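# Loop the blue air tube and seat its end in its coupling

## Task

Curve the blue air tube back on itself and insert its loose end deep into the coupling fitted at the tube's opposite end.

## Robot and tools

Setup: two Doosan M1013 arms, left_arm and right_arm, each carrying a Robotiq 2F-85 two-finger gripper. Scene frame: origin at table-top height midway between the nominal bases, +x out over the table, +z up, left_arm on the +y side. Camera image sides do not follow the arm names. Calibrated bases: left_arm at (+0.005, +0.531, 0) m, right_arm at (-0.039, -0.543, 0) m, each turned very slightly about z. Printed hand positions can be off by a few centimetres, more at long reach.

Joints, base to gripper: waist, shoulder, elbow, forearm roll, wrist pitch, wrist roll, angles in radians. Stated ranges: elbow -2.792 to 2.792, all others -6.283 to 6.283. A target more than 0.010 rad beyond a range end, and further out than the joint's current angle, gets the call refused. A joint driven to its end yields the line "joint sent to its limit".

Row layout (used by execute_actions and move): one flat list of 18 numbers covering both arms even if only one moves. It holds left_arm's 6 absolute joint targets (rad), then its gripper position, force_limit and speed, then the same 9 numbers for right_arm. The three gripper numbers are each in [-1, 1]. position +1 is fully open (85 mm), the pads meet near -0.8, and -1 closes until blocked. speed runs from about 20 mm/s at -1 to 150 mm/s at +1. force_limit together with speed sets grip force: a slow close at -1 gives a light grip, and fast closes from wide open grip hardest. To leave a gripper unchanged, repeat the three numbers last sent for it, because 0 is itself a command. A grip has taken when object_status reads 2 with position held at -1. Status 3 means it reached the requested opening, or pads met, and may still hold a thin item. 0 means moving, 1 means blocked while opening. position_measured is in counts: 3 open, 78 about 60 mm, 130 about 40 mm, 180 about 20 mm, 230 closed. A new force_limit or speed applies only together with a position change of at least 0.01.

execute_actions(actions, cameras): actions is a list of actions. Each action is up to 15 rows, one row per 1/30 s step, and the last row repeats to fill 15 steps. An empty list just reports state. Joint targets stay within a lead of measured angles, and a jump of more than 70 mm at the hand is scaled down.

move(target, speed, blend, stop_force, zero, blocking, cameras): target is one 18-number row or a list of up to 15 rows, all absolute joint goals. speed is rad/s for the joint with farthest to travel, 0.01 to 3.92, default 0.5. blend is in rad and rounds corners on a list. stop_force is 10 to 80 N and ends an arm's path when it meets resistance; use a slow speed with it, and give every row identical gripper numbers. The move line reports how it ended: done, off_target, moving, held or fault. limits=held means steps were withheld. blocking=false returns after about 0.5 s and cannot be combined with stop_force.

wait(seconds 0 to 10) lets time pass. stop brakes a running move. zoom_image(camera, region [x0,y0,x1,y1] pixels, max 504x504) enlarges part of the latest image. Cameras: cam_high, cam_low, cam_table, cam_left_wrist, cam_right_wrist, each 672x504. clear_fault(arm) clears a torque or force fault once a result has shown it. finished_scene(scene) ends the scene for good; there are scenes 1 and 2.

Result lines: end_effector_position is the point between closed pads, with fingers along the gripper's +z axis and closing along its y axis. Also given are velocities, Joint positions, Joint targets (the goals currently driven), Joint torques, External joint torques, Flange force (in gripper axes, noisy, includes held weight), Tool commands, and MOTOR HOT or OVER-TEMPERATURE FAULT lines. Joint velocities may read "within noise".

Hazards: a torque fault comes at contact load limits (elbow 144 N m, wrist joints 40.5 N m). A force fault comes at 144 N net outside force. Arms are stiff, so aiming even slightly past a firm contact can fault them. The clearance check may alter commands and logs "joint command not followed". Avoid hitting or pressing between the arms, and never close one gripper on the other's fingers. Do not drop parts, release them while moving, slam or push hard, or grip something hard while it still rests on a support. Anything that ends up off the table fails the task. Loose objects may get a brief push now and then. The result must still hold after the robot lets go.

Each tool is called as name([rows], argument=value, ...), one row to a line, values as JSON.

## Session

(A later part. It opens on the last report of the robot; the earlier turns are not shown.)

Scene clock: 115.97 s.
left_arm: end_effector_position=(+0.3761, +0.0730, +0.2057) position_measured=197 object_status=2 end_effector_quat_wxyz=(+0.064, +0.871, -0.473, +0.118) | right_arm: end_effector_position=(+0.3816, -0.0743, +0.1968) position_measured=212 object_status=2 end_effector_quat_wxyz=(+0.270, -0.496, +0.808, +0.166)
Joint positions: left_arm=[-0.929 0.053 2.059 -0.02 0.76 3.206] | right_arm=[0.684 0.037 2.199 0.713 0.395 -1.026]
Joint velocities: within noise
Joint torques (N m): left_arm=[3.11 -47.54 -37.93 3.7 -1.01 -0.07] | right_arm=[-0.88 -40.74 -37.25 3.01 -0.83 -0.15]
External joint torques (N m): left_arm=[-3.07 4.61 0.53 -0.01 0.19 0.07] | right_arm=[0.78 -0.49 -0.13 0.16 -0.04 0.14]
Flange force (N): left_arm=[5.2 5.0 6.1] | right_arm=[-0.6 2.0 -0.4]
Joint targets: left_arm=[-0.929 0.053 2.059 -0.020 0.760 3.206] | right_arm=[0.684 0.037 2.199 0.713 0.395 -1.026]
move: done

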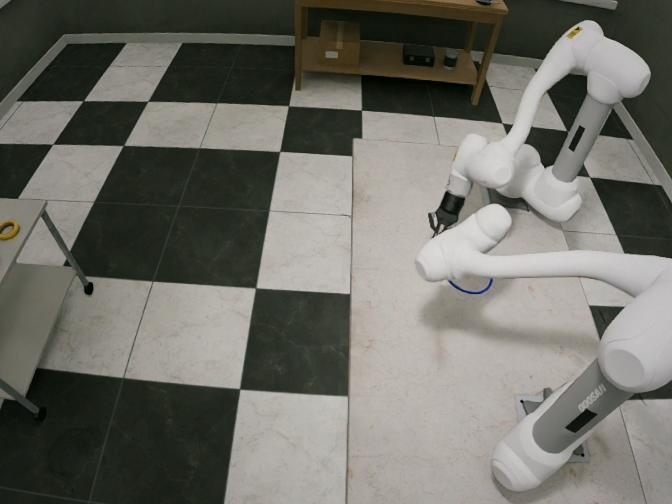

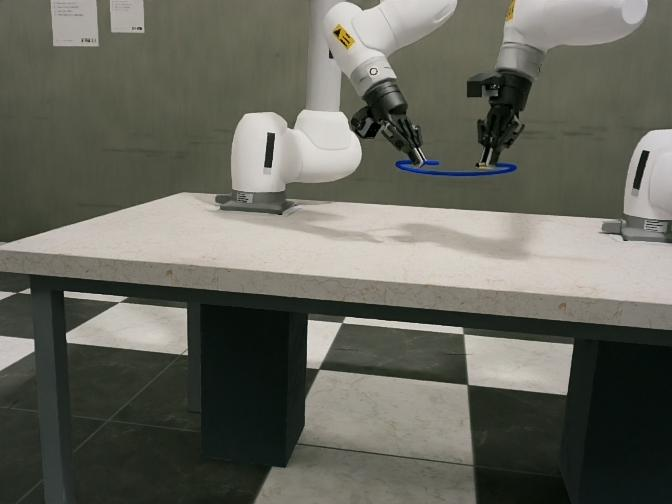

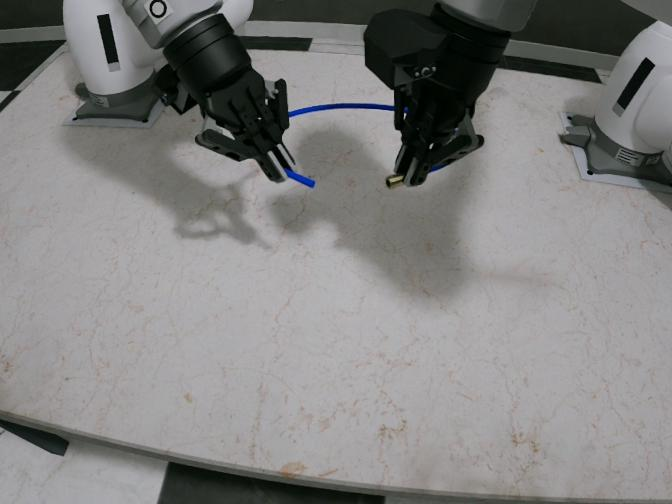

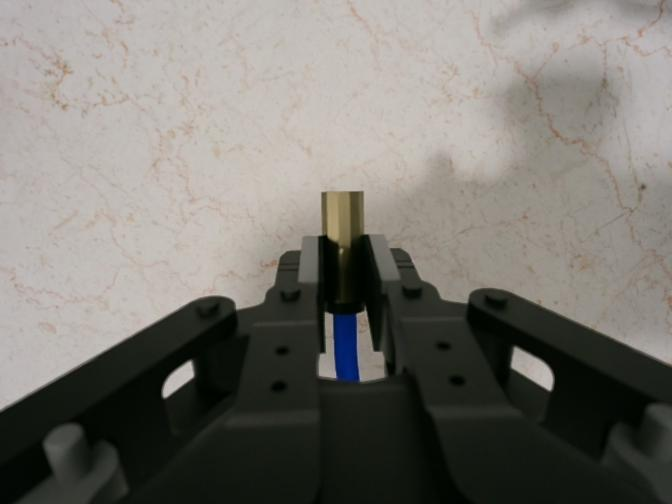

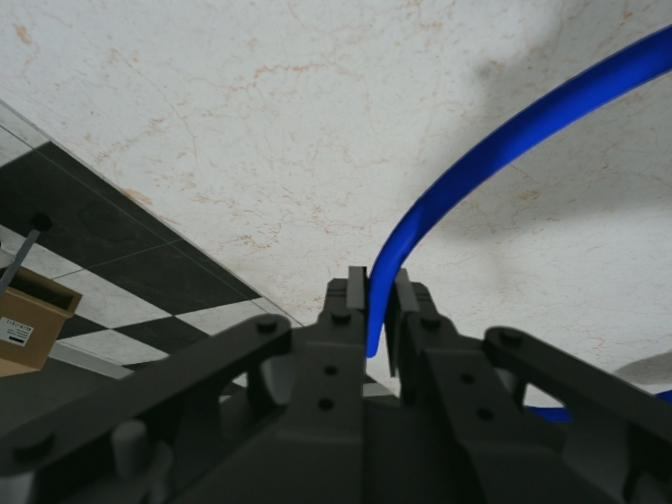

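move(target=[-0.8640, 0.1050, 2.0018, -0.2311, 0.8385, 3.9723, -1, -0.5, -1, 0.6064, 0.1352, 2.0888, 0.8598, 0.7206, -1.5901, -1, -0.5, -1], speed=0.25)

zoom_image(camera="cam_table", region=[240, 100, 480, 240])

zoom_image(camera="cam_low", region=[370, 80, 550, 200])

zoom_image(camera="cam_left_wrist", region=[236, 0, 456, 300])

Scene clock: 119.97 s.
left_arm: end_effector_position=(+0.3805, +0.0567, +0.2057) position_measured=197 object_status=2 end_effector_quat_wxyz=(+0.095, +0.701, -0.701, +0.095) | right_arm: end_effector_position=(+0.3797, -0.0467, +0.1968) position_measured=212 object_status=2 end_effector_quat_wxyz=(-0.224, +0.671, -0.670, -0.224)
Joint positions: left_arm=[-0.864 0.105 2.002 -0.231 0.838 3.972] | right_arm=[0.606 0.135 2.089 0.86 0.721 -1.59]
Joint velocities: within noise
Joint torques (N m): left_arm=[2.39 -52.18 -37.46 3.44 -0.75 -0.03] | right_arm=[-0.85 -50.66 -37.12 2.89 0.03 -0.09]
External joint torques (N m): left_arm=[-2.43 4.37 0.56 -0.25 0.19 0.03] | right_arm=[0.89 -0.92 -0.13 0.46 -0.01 0.09]
Flange force (N): left_arm=[5.5 -0.7 6.0] | right_arm=[-1.0 2.0 0.1]
Joint targets: left_arm=[-0.864 0.105 2.002 -0.231 0.839 3.972] | right_arm=[0.606 0.135 2.089 0.860 0.721 -1.590]
move: done

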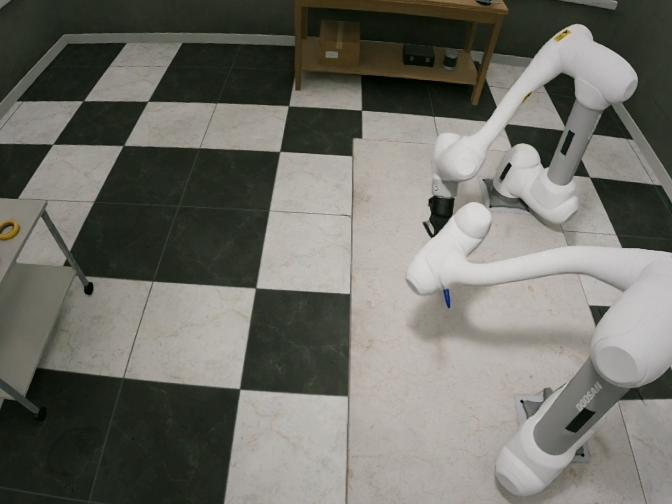

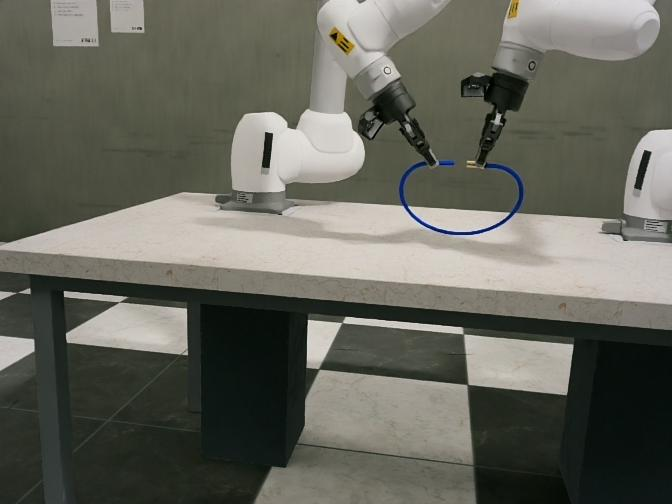

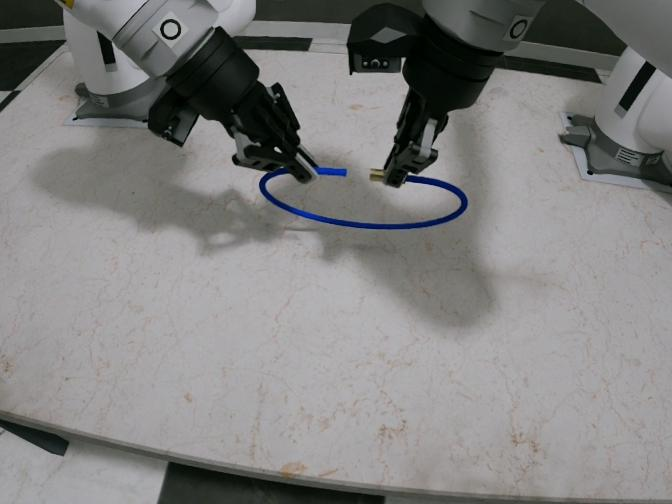

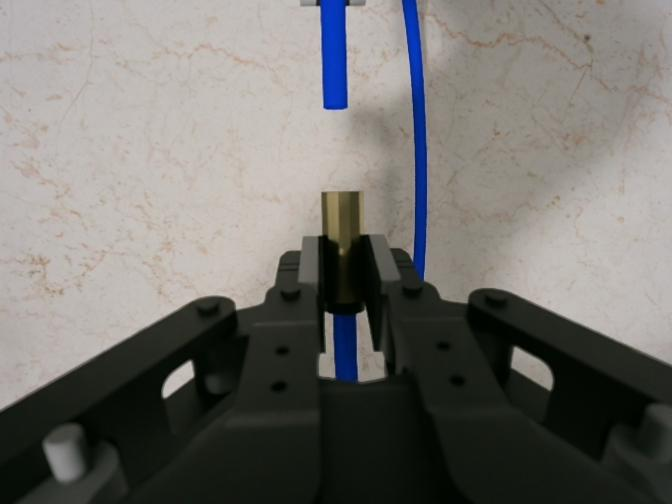

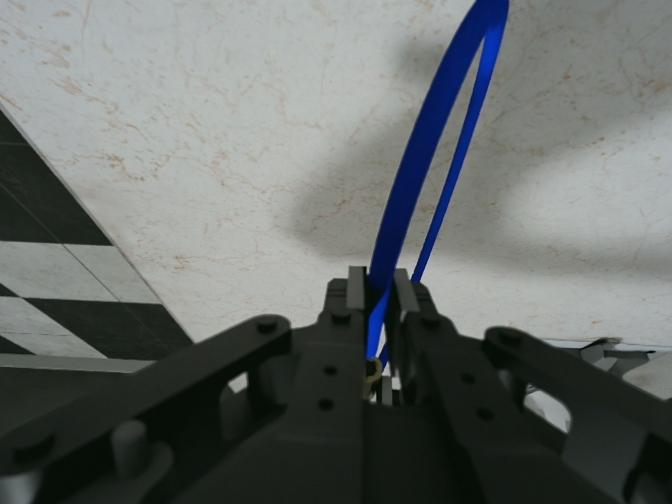

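Scaled by 2.100 from the camera's 672x504 image, which has a finer 960x720 frame.

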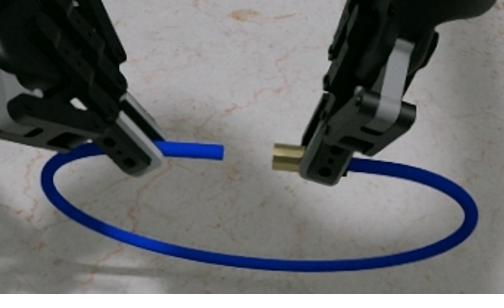

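Scaled by 2.800 from the camera's 672x504 image, which has a finer 960x720 frame.

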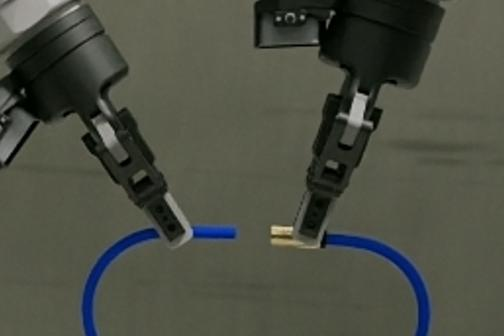

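Scaled by 1.680 from the camera's 672x504 image, which has a finer 960x720 frame.

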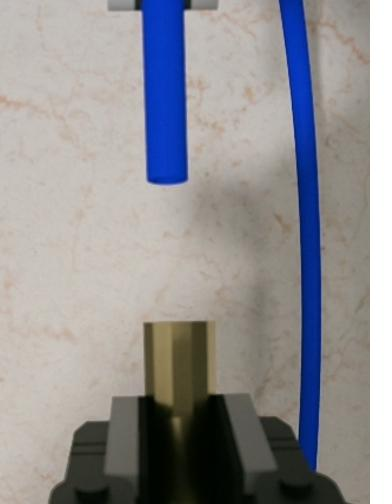

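zoom_image(camera="cam_low", region=[430, 140, 500, 185])

zoom_image(camera="cam_table", region=[320, 150, 400, 200])

zoom_image(camera="cam_left_wrist", region=[300, 70, 400, 250])

Scaled by 7.200 from the camera's 672x504 image, which has a finer 960x720 frame.

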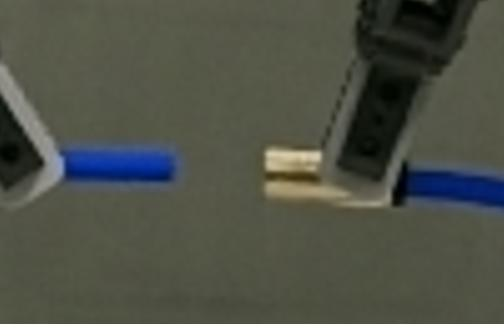

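Scaled by 6.300 from the camera's 672x504 image, which has a finer 960x720 frame.

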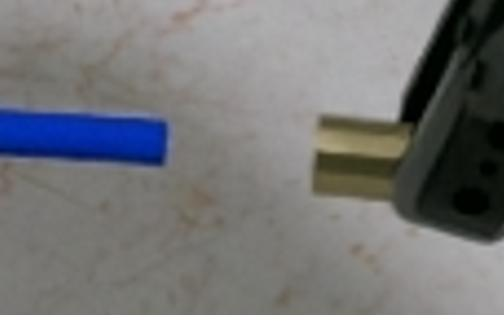

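Scaled by 2.800 from the camera's 672x504 image, which has a finer 960x720 frame.

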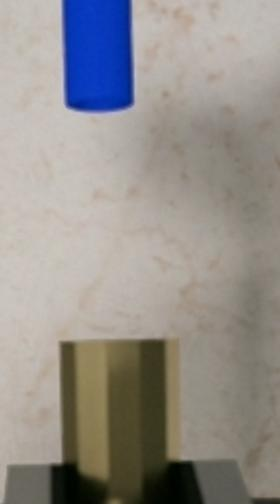

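move(target=[-0.8759, 0.1133, 1.9849, -0.1931, 0.8687, 3.9345, -1, -0.5, -1, 0.6185, 0.1336, 2.0810, 0.8121, 0.7199, -1.5399, -1, -0.5, -1], speed=0.1, cameras=["cam_low", "cam_table", "cam_left_wrist"])

zoom_image(camera="cam_low", region=[430, 140, 500, 185])

zoom_image(camera="cam_table", region=[320, 150, 400, 200])

zoom_image(camera="cam_left_wrist", region=[300, 70, 400, 250])

Scene clock: 129.23 s.
left_arm: end_effector_position=(+0.3805, +0.0562, +0.2067) position_measured=197 object_status=2 end_effector_quat_wxyz=(+0.083, +0.702, -0.702, +0.083) | right_arm: end_effector_position=(+0.3776, -0.0465, +0.1967) position_measured=212 object_status=2 end_effector_quat_wxyz=(-0.216, +0.674, -0.673, -0.216)
Joint positions: left_arm=[-0.876 0.113 1.985 -0.193 0.869 3.935] | right_arm=[0.618 0.134 2.081 0.812 0.72 -1.54]
Joint velocities: within noise
Joint torques (N m): left_arm=[4.24 -53.14 -36.73 3.43 -0.56 -0.39] | right_arm=[-0.73 -50.68 -37.31 3.27 -0.02 0.07]
External joint torques (N m): left_arm=[-4.23 3.78 -0.44 -0.14 0.05 0.39] | right_arm=[0.71 -0.76 0.03 0.18 -0.04 -0.07]
Flange force (N): left_arm=[8.1 0.9 5.1] | right_arm=[-0.4 1.7 -0.1]
Joint targets: left_arm=[-0.876 0.113 1.985 -0.193 0.869 3.934] | right_arm=[0.618 0.134 2.081 0.812 0.720 -1.540]
move: done
Images, in order (width x height): cam_low 672x504, cam_table 672x504, cam_left_wrist 672x504.

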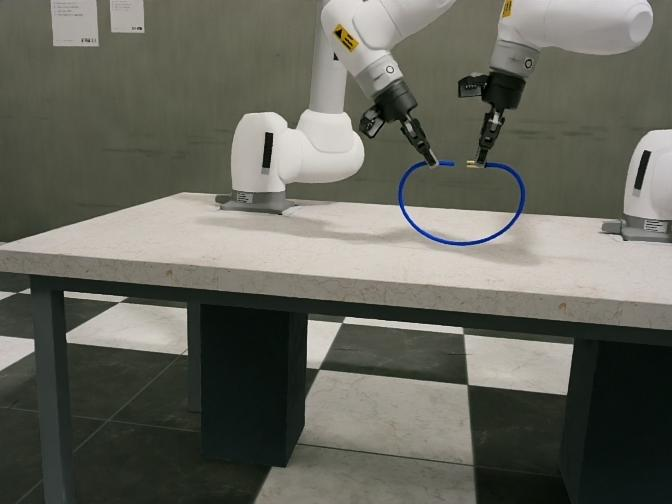

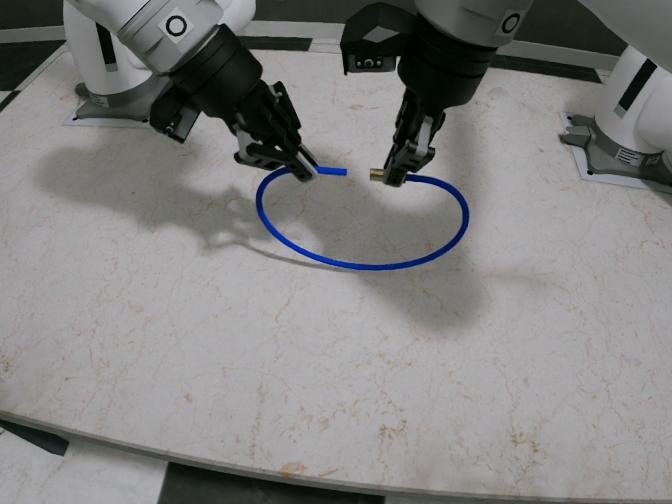

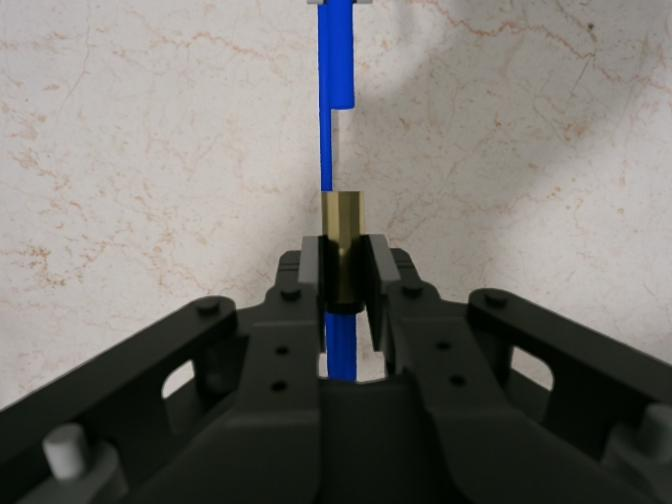

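Scaled by 7.200 from the camera's 672x504 image, which has a finer 960x720 frame.

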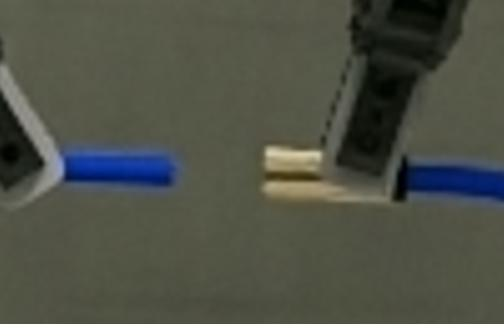

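Scaled by 6.300 from the camera's 672x504 image, which has a finer 960x720 frame.

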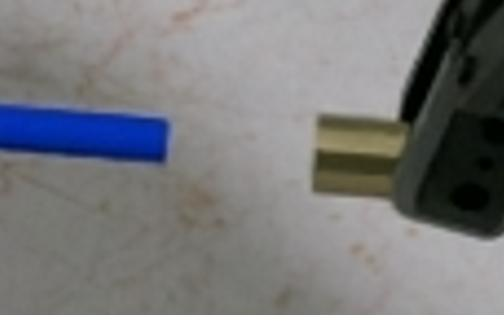

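Scaled by 2.800 from the camera's 672x504 image, which has a finer 960x720 frame.

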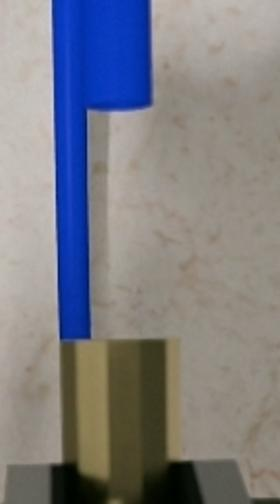

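move(target=[-0.8759, 0.1133, 1.9849, -0.1931, 0.8687, 3.9345, -1, -0.5, -1, 0.6486, 0.1528, 2.0585, 0.8081, 0.7047, -1.5107, -1, -0.5, -1], speed=0.06, cameras=["cam_low", "cam_table", "cam_left_wrist"])

zoom_image(camera="cam_low", region=[430, 140, 500, 185])

zoom_image(camera="cam_table", region=[320, 150, 400, 200])

zoom_image(camera="cam_left_wrist", region=[300, 70, 400, 250])

Scene clock: 131.63 s.
left_arm: end_effector_position=(+0.3805, +0.0562, +0.2067) position_measured=197 object_status=2 end_effector_quat_wxyz=(+0.083, +0.702, -0.702, +0.083) | right_arm: end_effector_position=(+0.3779, -0.0266, +0.1965) position_measured=212 object_status=2 end_effector_quat_wxyz=(-0.215, +0.674, -0.673, -0.216)
Joint positions: left_arm=[-0.876 0.113 1.985 -0.193 0.869 3.934] | right_arm=[0.648 0.153 2.059 0.808 0.705 -1.511]
Joint velocities: within noise
Joint torques (N m): left_arm=[2.56 -53.29 -37.41 3.43 -0.62 -0.18] | right_arm=[-2.14 -52.28 -37.35 3.26 -0.1 -0.02]
External joint torques (N m): left_arm=[-2.56 4.16 0.23 -0.13 0.1 0.18] | right_arm=[2.04 -1.49 -0.27 0.2 -0.01 0.01]
Flange force (N): left_arm=[5.9 -0.8 5.4] | right_arm=[-2.5 3.6 -0.1]
Joint targets: left_arm=[-0.876 0.113 1.985 -0.193 0.869 3.934] | right_arm=[0.649 0.153 2.059 0.808 0.705 -1.511]
move: done
Images, in order (width x height): cam_low 672x504, cam_table 672x504, cam_left_wrist 672x504.

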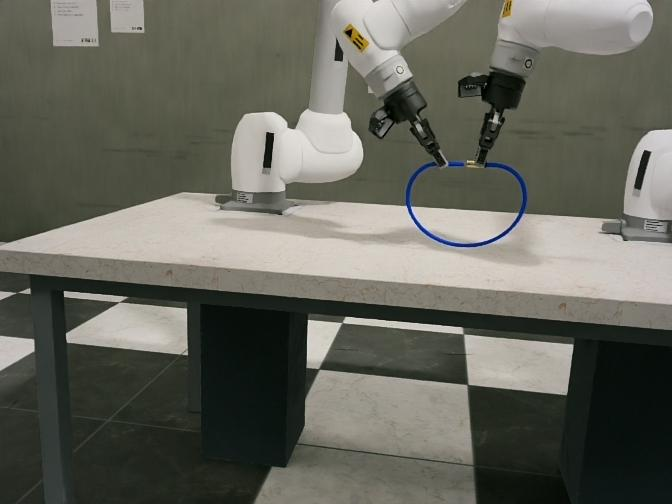

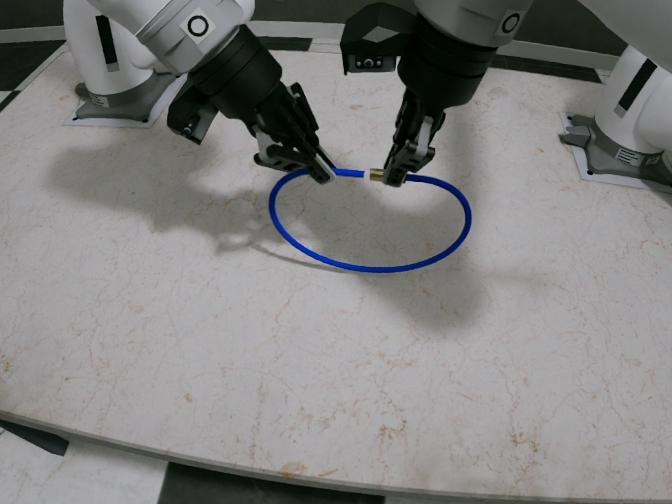

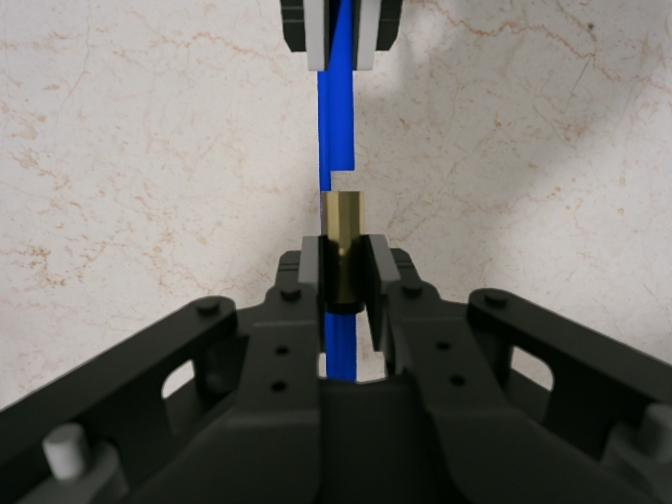

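Scaled by 7.200 from the camera's 672x504 image, which has a finer 960x720 frame.

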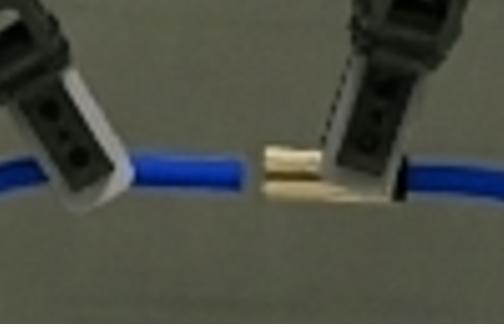

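Scaled by 6.300 from the camera's 672x504 image, which has a finer 960x720 frame.

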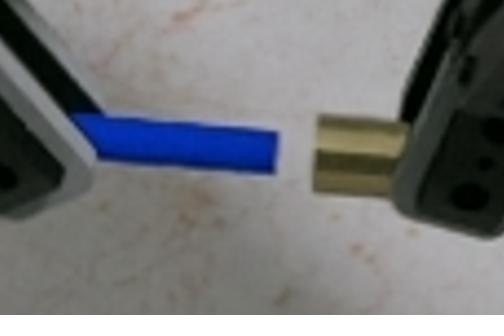

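Scaled by 2.800 from the camera's 672x504 image, which has a finer 960x720 frame.

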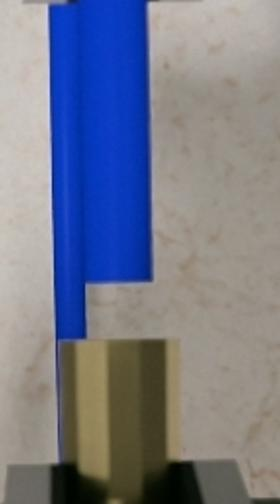

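move(target=[-0.8759, 0.1133, 1.9849, -0.1931, 0.8687, 3.9345, -1, -0.5, -1, 0.6868, 0.1779, 2.0272, 0.7999, 0.6869, -1.4705, -1, -0.5, -1], speed=0.012, stop_force=22, cameras=["cam_low", "cam_table", "cam_left_wrist"])

zoom_image(camera="cam_low", region=[430, 140, 500, 185])

zoom_image(camera="cam_table", region=[320, 150, 400, 200])

zoom_image(camera="cam_left_wrist", region=[300, 70, 400, 250])

Scene clock: 136.93 s.
left_arm: end_effector_position=(+0.3805, +0.0563, +0.2067) position_measured=197 object_status=2 end_effector_quat_wxyz=(+0.083, +0.702, -0.702, +0.083) | right_arm: end_effector_position=(+0.3779, -0.0022, +0.1965) position_measured=212 object_status=2 end_effector_quat_wxyz=(-0.215, +0.674, -0.673, -0.216)
Joint positions: left_arm=[-0.876 0.113 1.985 -0.193 0.869 3.934] | right_arm=[0.684 0.176 2.03 0.8 0.688 -1.474]
Joint velocities: within noise
Joint torques (N m): left_arm=[-5.66 -53.94 -48.34 -0.23 -5.55 -0.11] | right_arm=[8.4 -53.92 -45.68 6.58 -0.79 0]
External joint torques (N m): left_arm=[5.69 4.81 11.17 3.53 5.03 0.11] | right_arm=[-8.38 -2.31 8.1 -3.12 0.64 0]
Flange force (N): left_arm=[-15.6 -0.9 1.8] | right_arm=[18.0 3.2 -14.6]
Joint targets: left_arm=[-0.876 0.113 1.985 -0.193 0.869 3.934] | right_arm=[0.684 0.176 2.030 0.800 0.688 -1.474]
move: contact (right_arm)
Images, in order (width x height): cam_low 672x504, cam_table 672x504, cam_left_wrist 672x504.

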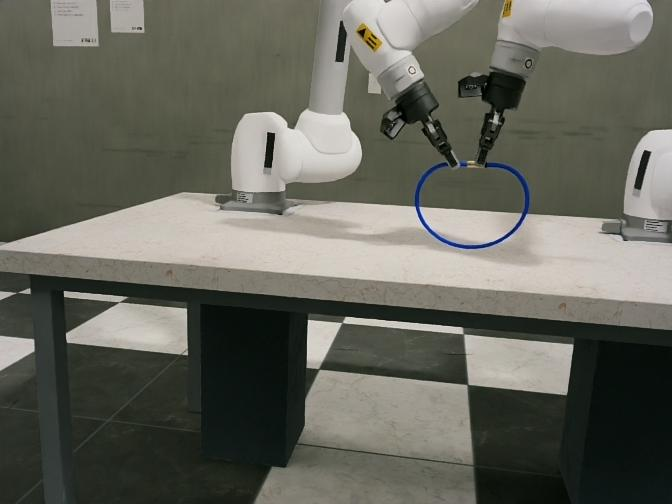

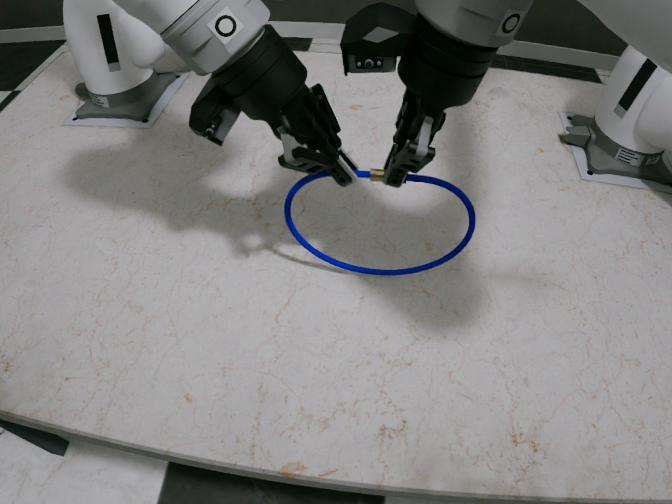

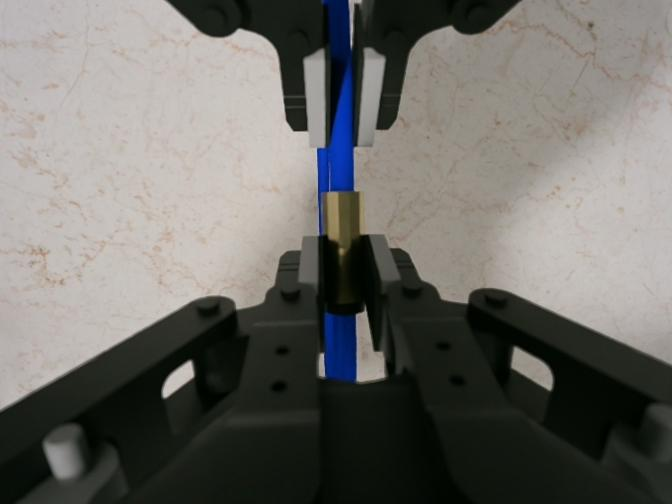

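Scaled by 7.200 from the camera's 672x504 image, which has a finer 960x720 frame.

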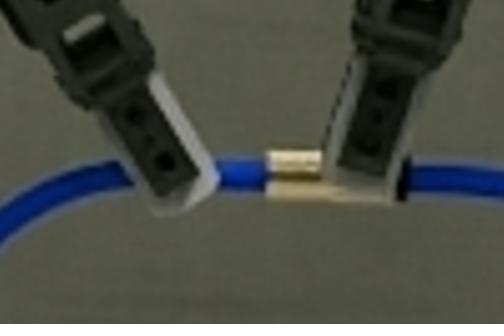

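Scaled by 6.300 from the camera's 672x504 image, which has a finer 960x720 frame.

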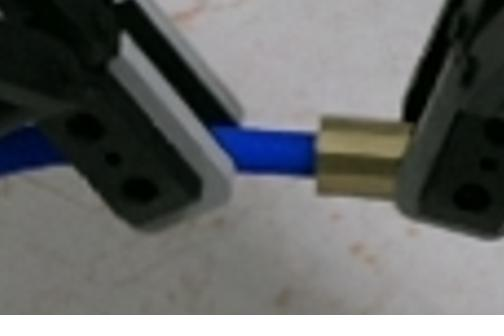

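Scaled by 2.800 from the camera's 672x504 image, which has a finer 960x720 frame.

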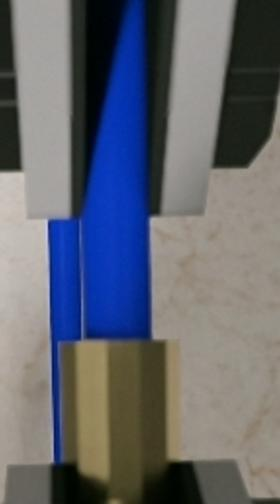

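move(target=[-0.8759, 0.1133, 1.9849, -0.1931, 0.8687, 3.9345, -1, -0.5, -1, 0.6868, 0.1779, 2.0272, 0.7999, 0.6869, -1.4705, -1, -0.5, -1], speed=0.01, stop_force=14, cameras=["cam_left_wrist"])

zoom_image(camera="cam_left_wrist", region=[300, 70, 400, 250])

Scene clock: 138.93 s.
left_arm: end_effector_position=(+0.3805, +0.0562, +0.2067) position_measured=197 object_status=2 end_effector_quat_wxyz=(+0.083, +0.702, -0.702, +0.083) | right_arm: end_effector_position=(+0.3779, -0.0009, +0.1966) position_measured=212 object_status=2 end_effector_quat_wxyz=(-0.215, +0.674, -0.673, -0.216)
Joint positions: left_arm=[-0.876 0.113 1.985 -0.193 0.869 3.934] | right_arm=[0.686 0.177 2.028 0.8 0.687 -1.472]
Joint velocities: within noise
Joint torques (N m): left_arm=[-9.89 -52.98 -54.4 -2.37 -8.51 -0.07] | right_arm=[14.45 -53.71 -50.65 8.8 -0.98 0.04]
External joint torques (N m): left_arm=[9.93 3.89 17.27 5.67 7.99 0.07] | right_arm=[-14.47 -2.55 13.18 -5.36 0.83 -0.05]
Flange force (N): left_arm=[-28.3 0.9 -2.0] | right_arm=[29.8 3.0 -22.6]
Joint targets: left_arm=[-0.876 0.113 1.985 -0.193 0.869 3.934] | right_arm=[0.686 0.177 2.028 0.800 0.687 -1.472]
move: contact (right_arm)
Images, in order (width x height): cam_left_wrist 672x504.

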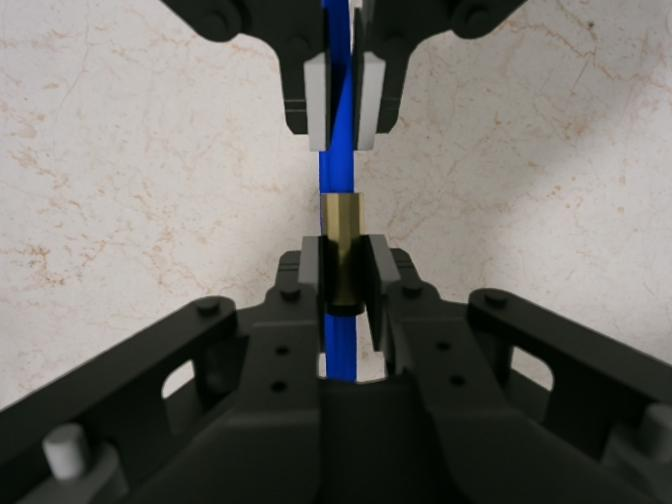

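Scaled by 2.800 from the camera's 672x504 image, which has a finer 960x720 frame.

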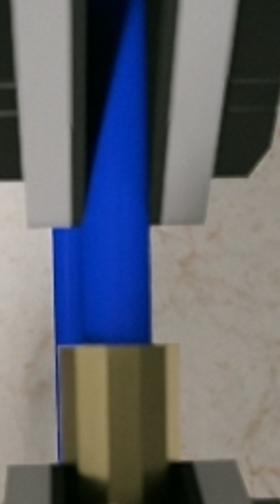

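move(target=[-0.8759, 0.1133, 1.9849, -0.1931, 0.8687, 3.9345, -1, -0.5, -1, 0.6828, 0.1752, 2.0305, 0.8008, 0.6888, -1.4748, -1, -0.5, -1], speed=0.02, cameras=["cam_left_wrist"])

zoom_image(camera="cam_left_wrist", region=[300, 70, 400, 250])

Scene clock: 149.03 s.
left_arm: end_effector_position=(+0.3806, +0.0561, +0.2067) position_measured=197 object_status=2 end_effector_quat_wxyz=(+0.083, +0.702, -0.702, +0.083) | right_arm: end_effector_position=(+0.3779, -0.0028, +0.1967) position_measured=212 object_status=2 end_effector_quat_wxyz=(-0.216, +0.674, -0.673, -0.216)
Joint positions: left_arm=[-0.876 0.113 1.985 -0.193 0.869 3.934] | right_arm=[0.683 0.175 2.03 0.801 0.689 -1.475]
Joint velocities: within noise
Joint torques (N m): left_arm=[3.04 -54.37 -39.26 3.17 -0.99 -0.07] | right_arm=[-0.22 -53.62 -36.8 3.02 0.04 -0.04]
External joint torques (N m): left_arm=[-3.06 5.4 2.24 0.12 0.48 0.07] | right_arm=[0.23 -2.73 -1.05 0.45 -0.21 0.04]
Flange force (N): left_arm=[5.0 1.1 7.6] | right_arm=[-0.8 2.0 -2.9]
Joint targets: left_arm=[-0.876 0.113 1.985 -0.193 0.869 3.934] | right_arm=[0.683 0.175 2.030 0.801 0.689 -1.475]
move: done
Images, in order (width x height): cam_left_wrist 672x504.

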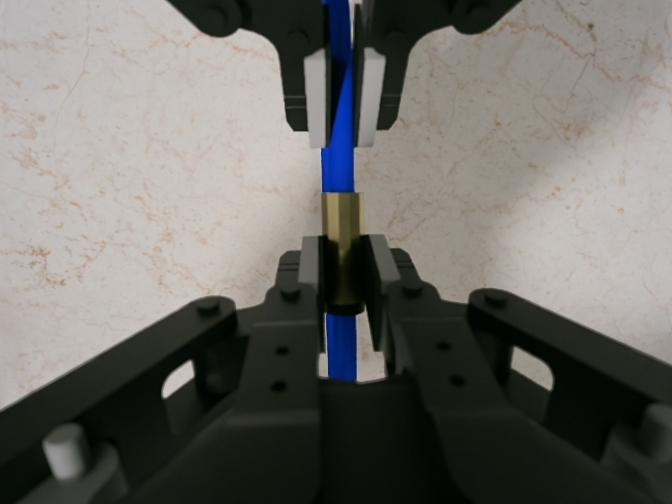

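Scaled by 2.800 from the camera's 672x504 image, which has a finer 960x720 frame.

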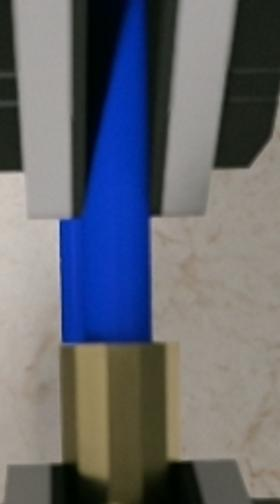

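move(target=[-0.8759, 0.1133, 1.9849, -0.1931, 0.8687, 3.9345, -1, -0.5, -1, 0.6851, 0.1768, 2.0286, 0.8003, 0.6877, -1.4723, -1, -0.5, -1], speed=0.01, cameras=["cam_left_wrist"])

zoom_image(camera="cam_left_wrist", region=[300, 70, 400, 250])

Scene clock: 150.47 s.
left_arm: end_effector_position=(+0.3805, +0.0562, +0.2067) position_measured=197 object_status=2 end_effector_quat_wxyz=(+0.083, +0.702, -0.702, +0.083) | right_arm: end_effector_position=(+0.3779, -0.0013, +0.1966) position_measured=212 object_status=2 end_effector_quat_wxyz=(-0.215, +0.674, -0.673, -0.216)
Joint positions: left_arm=[-0.876 0.113 1.985 -0.193 0.869 3.934] | right_arm=[0.685 0.177 2.029 0.8 0.688 -1.472]
Joint velocities: within noise
Joint torques (N m): left_arm=[-7.93 -53.13 -50.99 -1.23 -6.97 -0.06] | right_arm=[11.76 -54.06 -47.84 7.6 -0.87 -0.09]
External joint torques (N m): left_arm=[8.06 3.94 13.89 4.53 6.46 0.06] | right_arm=[-11.71 -2.13 10.27 -4.16 0.71 0.09]
Flange force (N): left_arm=[-22.1 -0.3 -0.7] | right_arm=[23.5 2.0 -18.4]
Joint targets: left_arm=[-0.876 0.113 1.985 -0.193 0.869 3.934] | right_arm=[0.685 0.177 2.029 0.800 0.688 -1.472]
move: done
Images, in order (width x height): cam_left_wrist 672x504.

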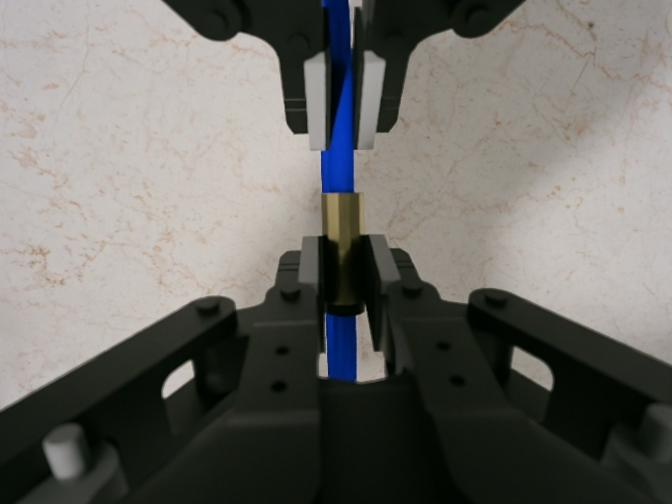

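Scaled by 2.800 from the camera's 672x504 image, which has a finer 960x720 frame.

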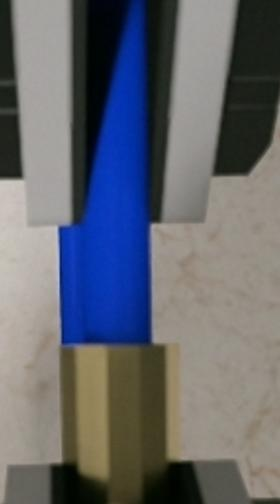

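move(target=[-0.8759, 0.1133, 1.9849, -0.1931, 0.8687, 3.9345, -1, -0.5, -1, 0.6841, 0.1761, 2.0295, 0.8005, 0.6882, -1.4734, -1, -0.5, -1], speed=0.01, cameras=[])

move(target=[-0.8759, 0.1133, 1.9849, -0.1931, 0.8687, 3.9345, -1, -0.5, -1, 0.6841, 0.1761, 2.0295, 0.8005, 0.6882, -1.4734, -0.2, -0.5, -1], speed=0.02)

zoom_image(camera="cam_left_wrist", region=[300, 70, 400, 250])

Scene clock: 151.80 s.
left_arm: end_effector_position=(+0.3805, +0.0562, +0.2067) position_measured=197 object_status=2 end_effector_quat_wxyz=(+0.083, +0.702, -0.702, +0.083) | right_arm: end_effector_position=(+0.3779, -0.0019, +0.1966) position_measured=212 object_status=2 end_effector_quat_wxyz=(-0.215, +0.674, -0.673, -0.216)
Joint positions: left_arm=[-0.876 0.113 1.985 -0.193 0.869 3.934] | right_arm=[0.684 0.176 2.029 0.801 0.688 -1.473]
Joint velocities: within noise
Joint torques (N m): left_arm=[-2.7 -54.13 -45.98 0.87 -4.37 -0.12] | right_arm=[5.97 -53.77 -42.39 5.51 -0.31 -0.03]
External joint torques (N m): left_arm=[2.77 5.18 8.89 2.43 3.86 0.12] | right_arm=[-5.95 -2.4 4.81 -2.06 0.15 0.03]
Flange force (N): left_arm=[-9.5 0.3 3.8] | right_arm=[11.7 2.1 -10.9]
Joint targets: left_arm=[-0.876 0.113 1.985 -0.193 0.869 3.934] | right_arm=[0.684 0.176 2.030 0.800 0.688 -1.473]
move: done
No camera images: "cameras" was empty.

Scene clock: 153.17 s.
left_arm: end_effector_position=(+0.3805, +0.0562, +0.2067) position_measured=197 object_status=2 end_effector_quat_wxyz=(+0.083, +0.702, -0.702, +0.083) | right_arm: end_effector_position=(+0.3779, -0.0019, +0.1966) position_measured=154 object_status=0 end_effector_quat_wxyz=(-0.215, +0.674, -0.673, -0.216)
Joint positions: left_arm=[-0.876 0.113 1.985 -0.193 0.869 3.934] | right_arm=[0.684 0.176 2.029 0.8 0.688 -1.473]
Joint velocities: within noise
Joint torques (N m): left_arm=[2.83 -53.03 -37.75 3.35 -0.79 -0.12] | right_arm=[-0.56 -55.11 -37.82 3.31 -0.23 0.07]
External joint torques (N m): left_arm=[-2.79 3.72 0.58 -0.06 0.27 0.12] | right_arm=[0.66 -1.01 0.34 0.13 0.08 -0.07]
Flange force (N): left_arm=[5.4 0.5 4.9] | right_arm=[0.3 2.2 -0.8]
Joint targets: left_arm=[-0.876 0.113 1.985 -0.193 0.869 3.934] | right_arm=[0.684 0.176 2.030 0.800 0.688 -1.473]
move: done

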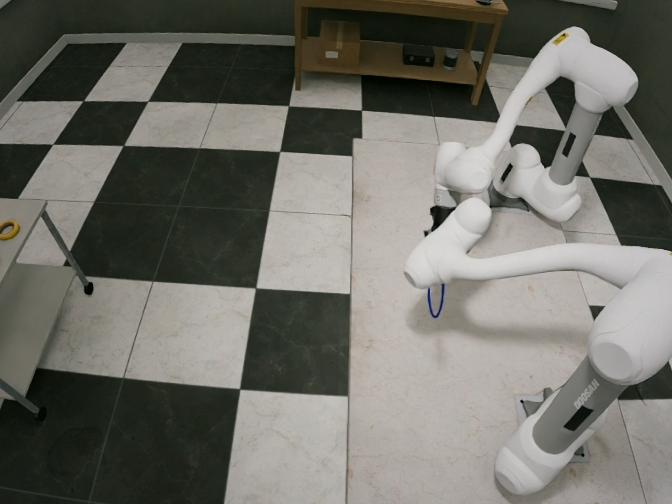

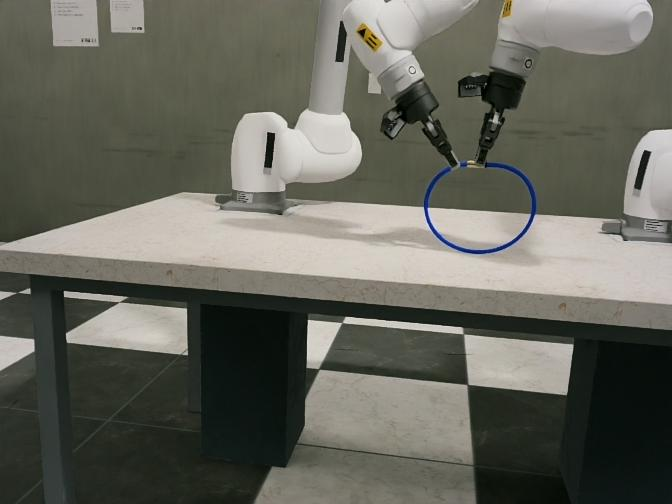

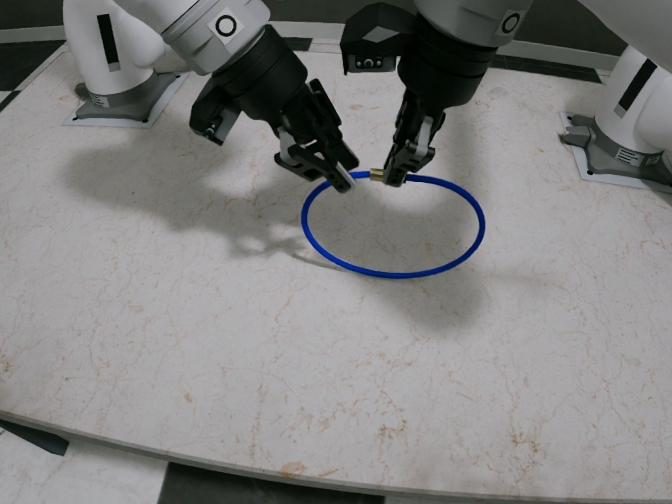

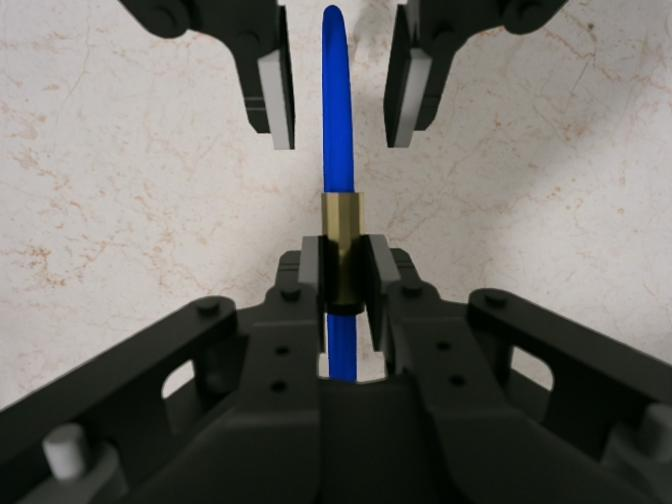

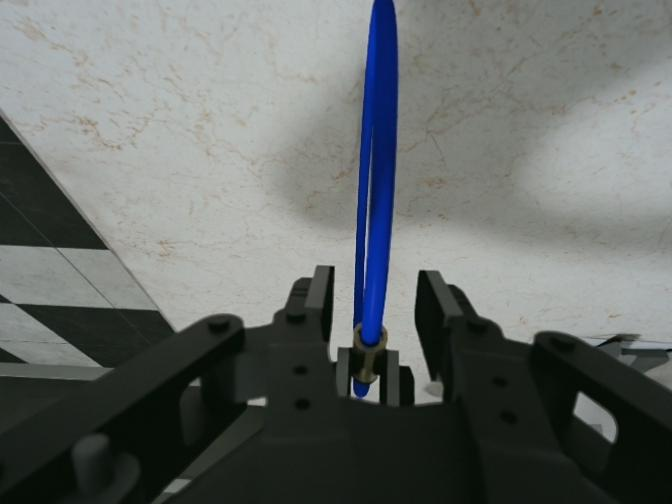

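Scaled by 2.800 from the camera's 672x504 image, which has a finer 960x720 frame.

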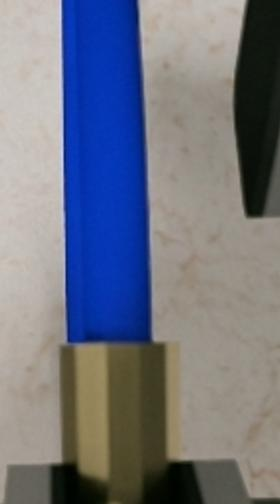

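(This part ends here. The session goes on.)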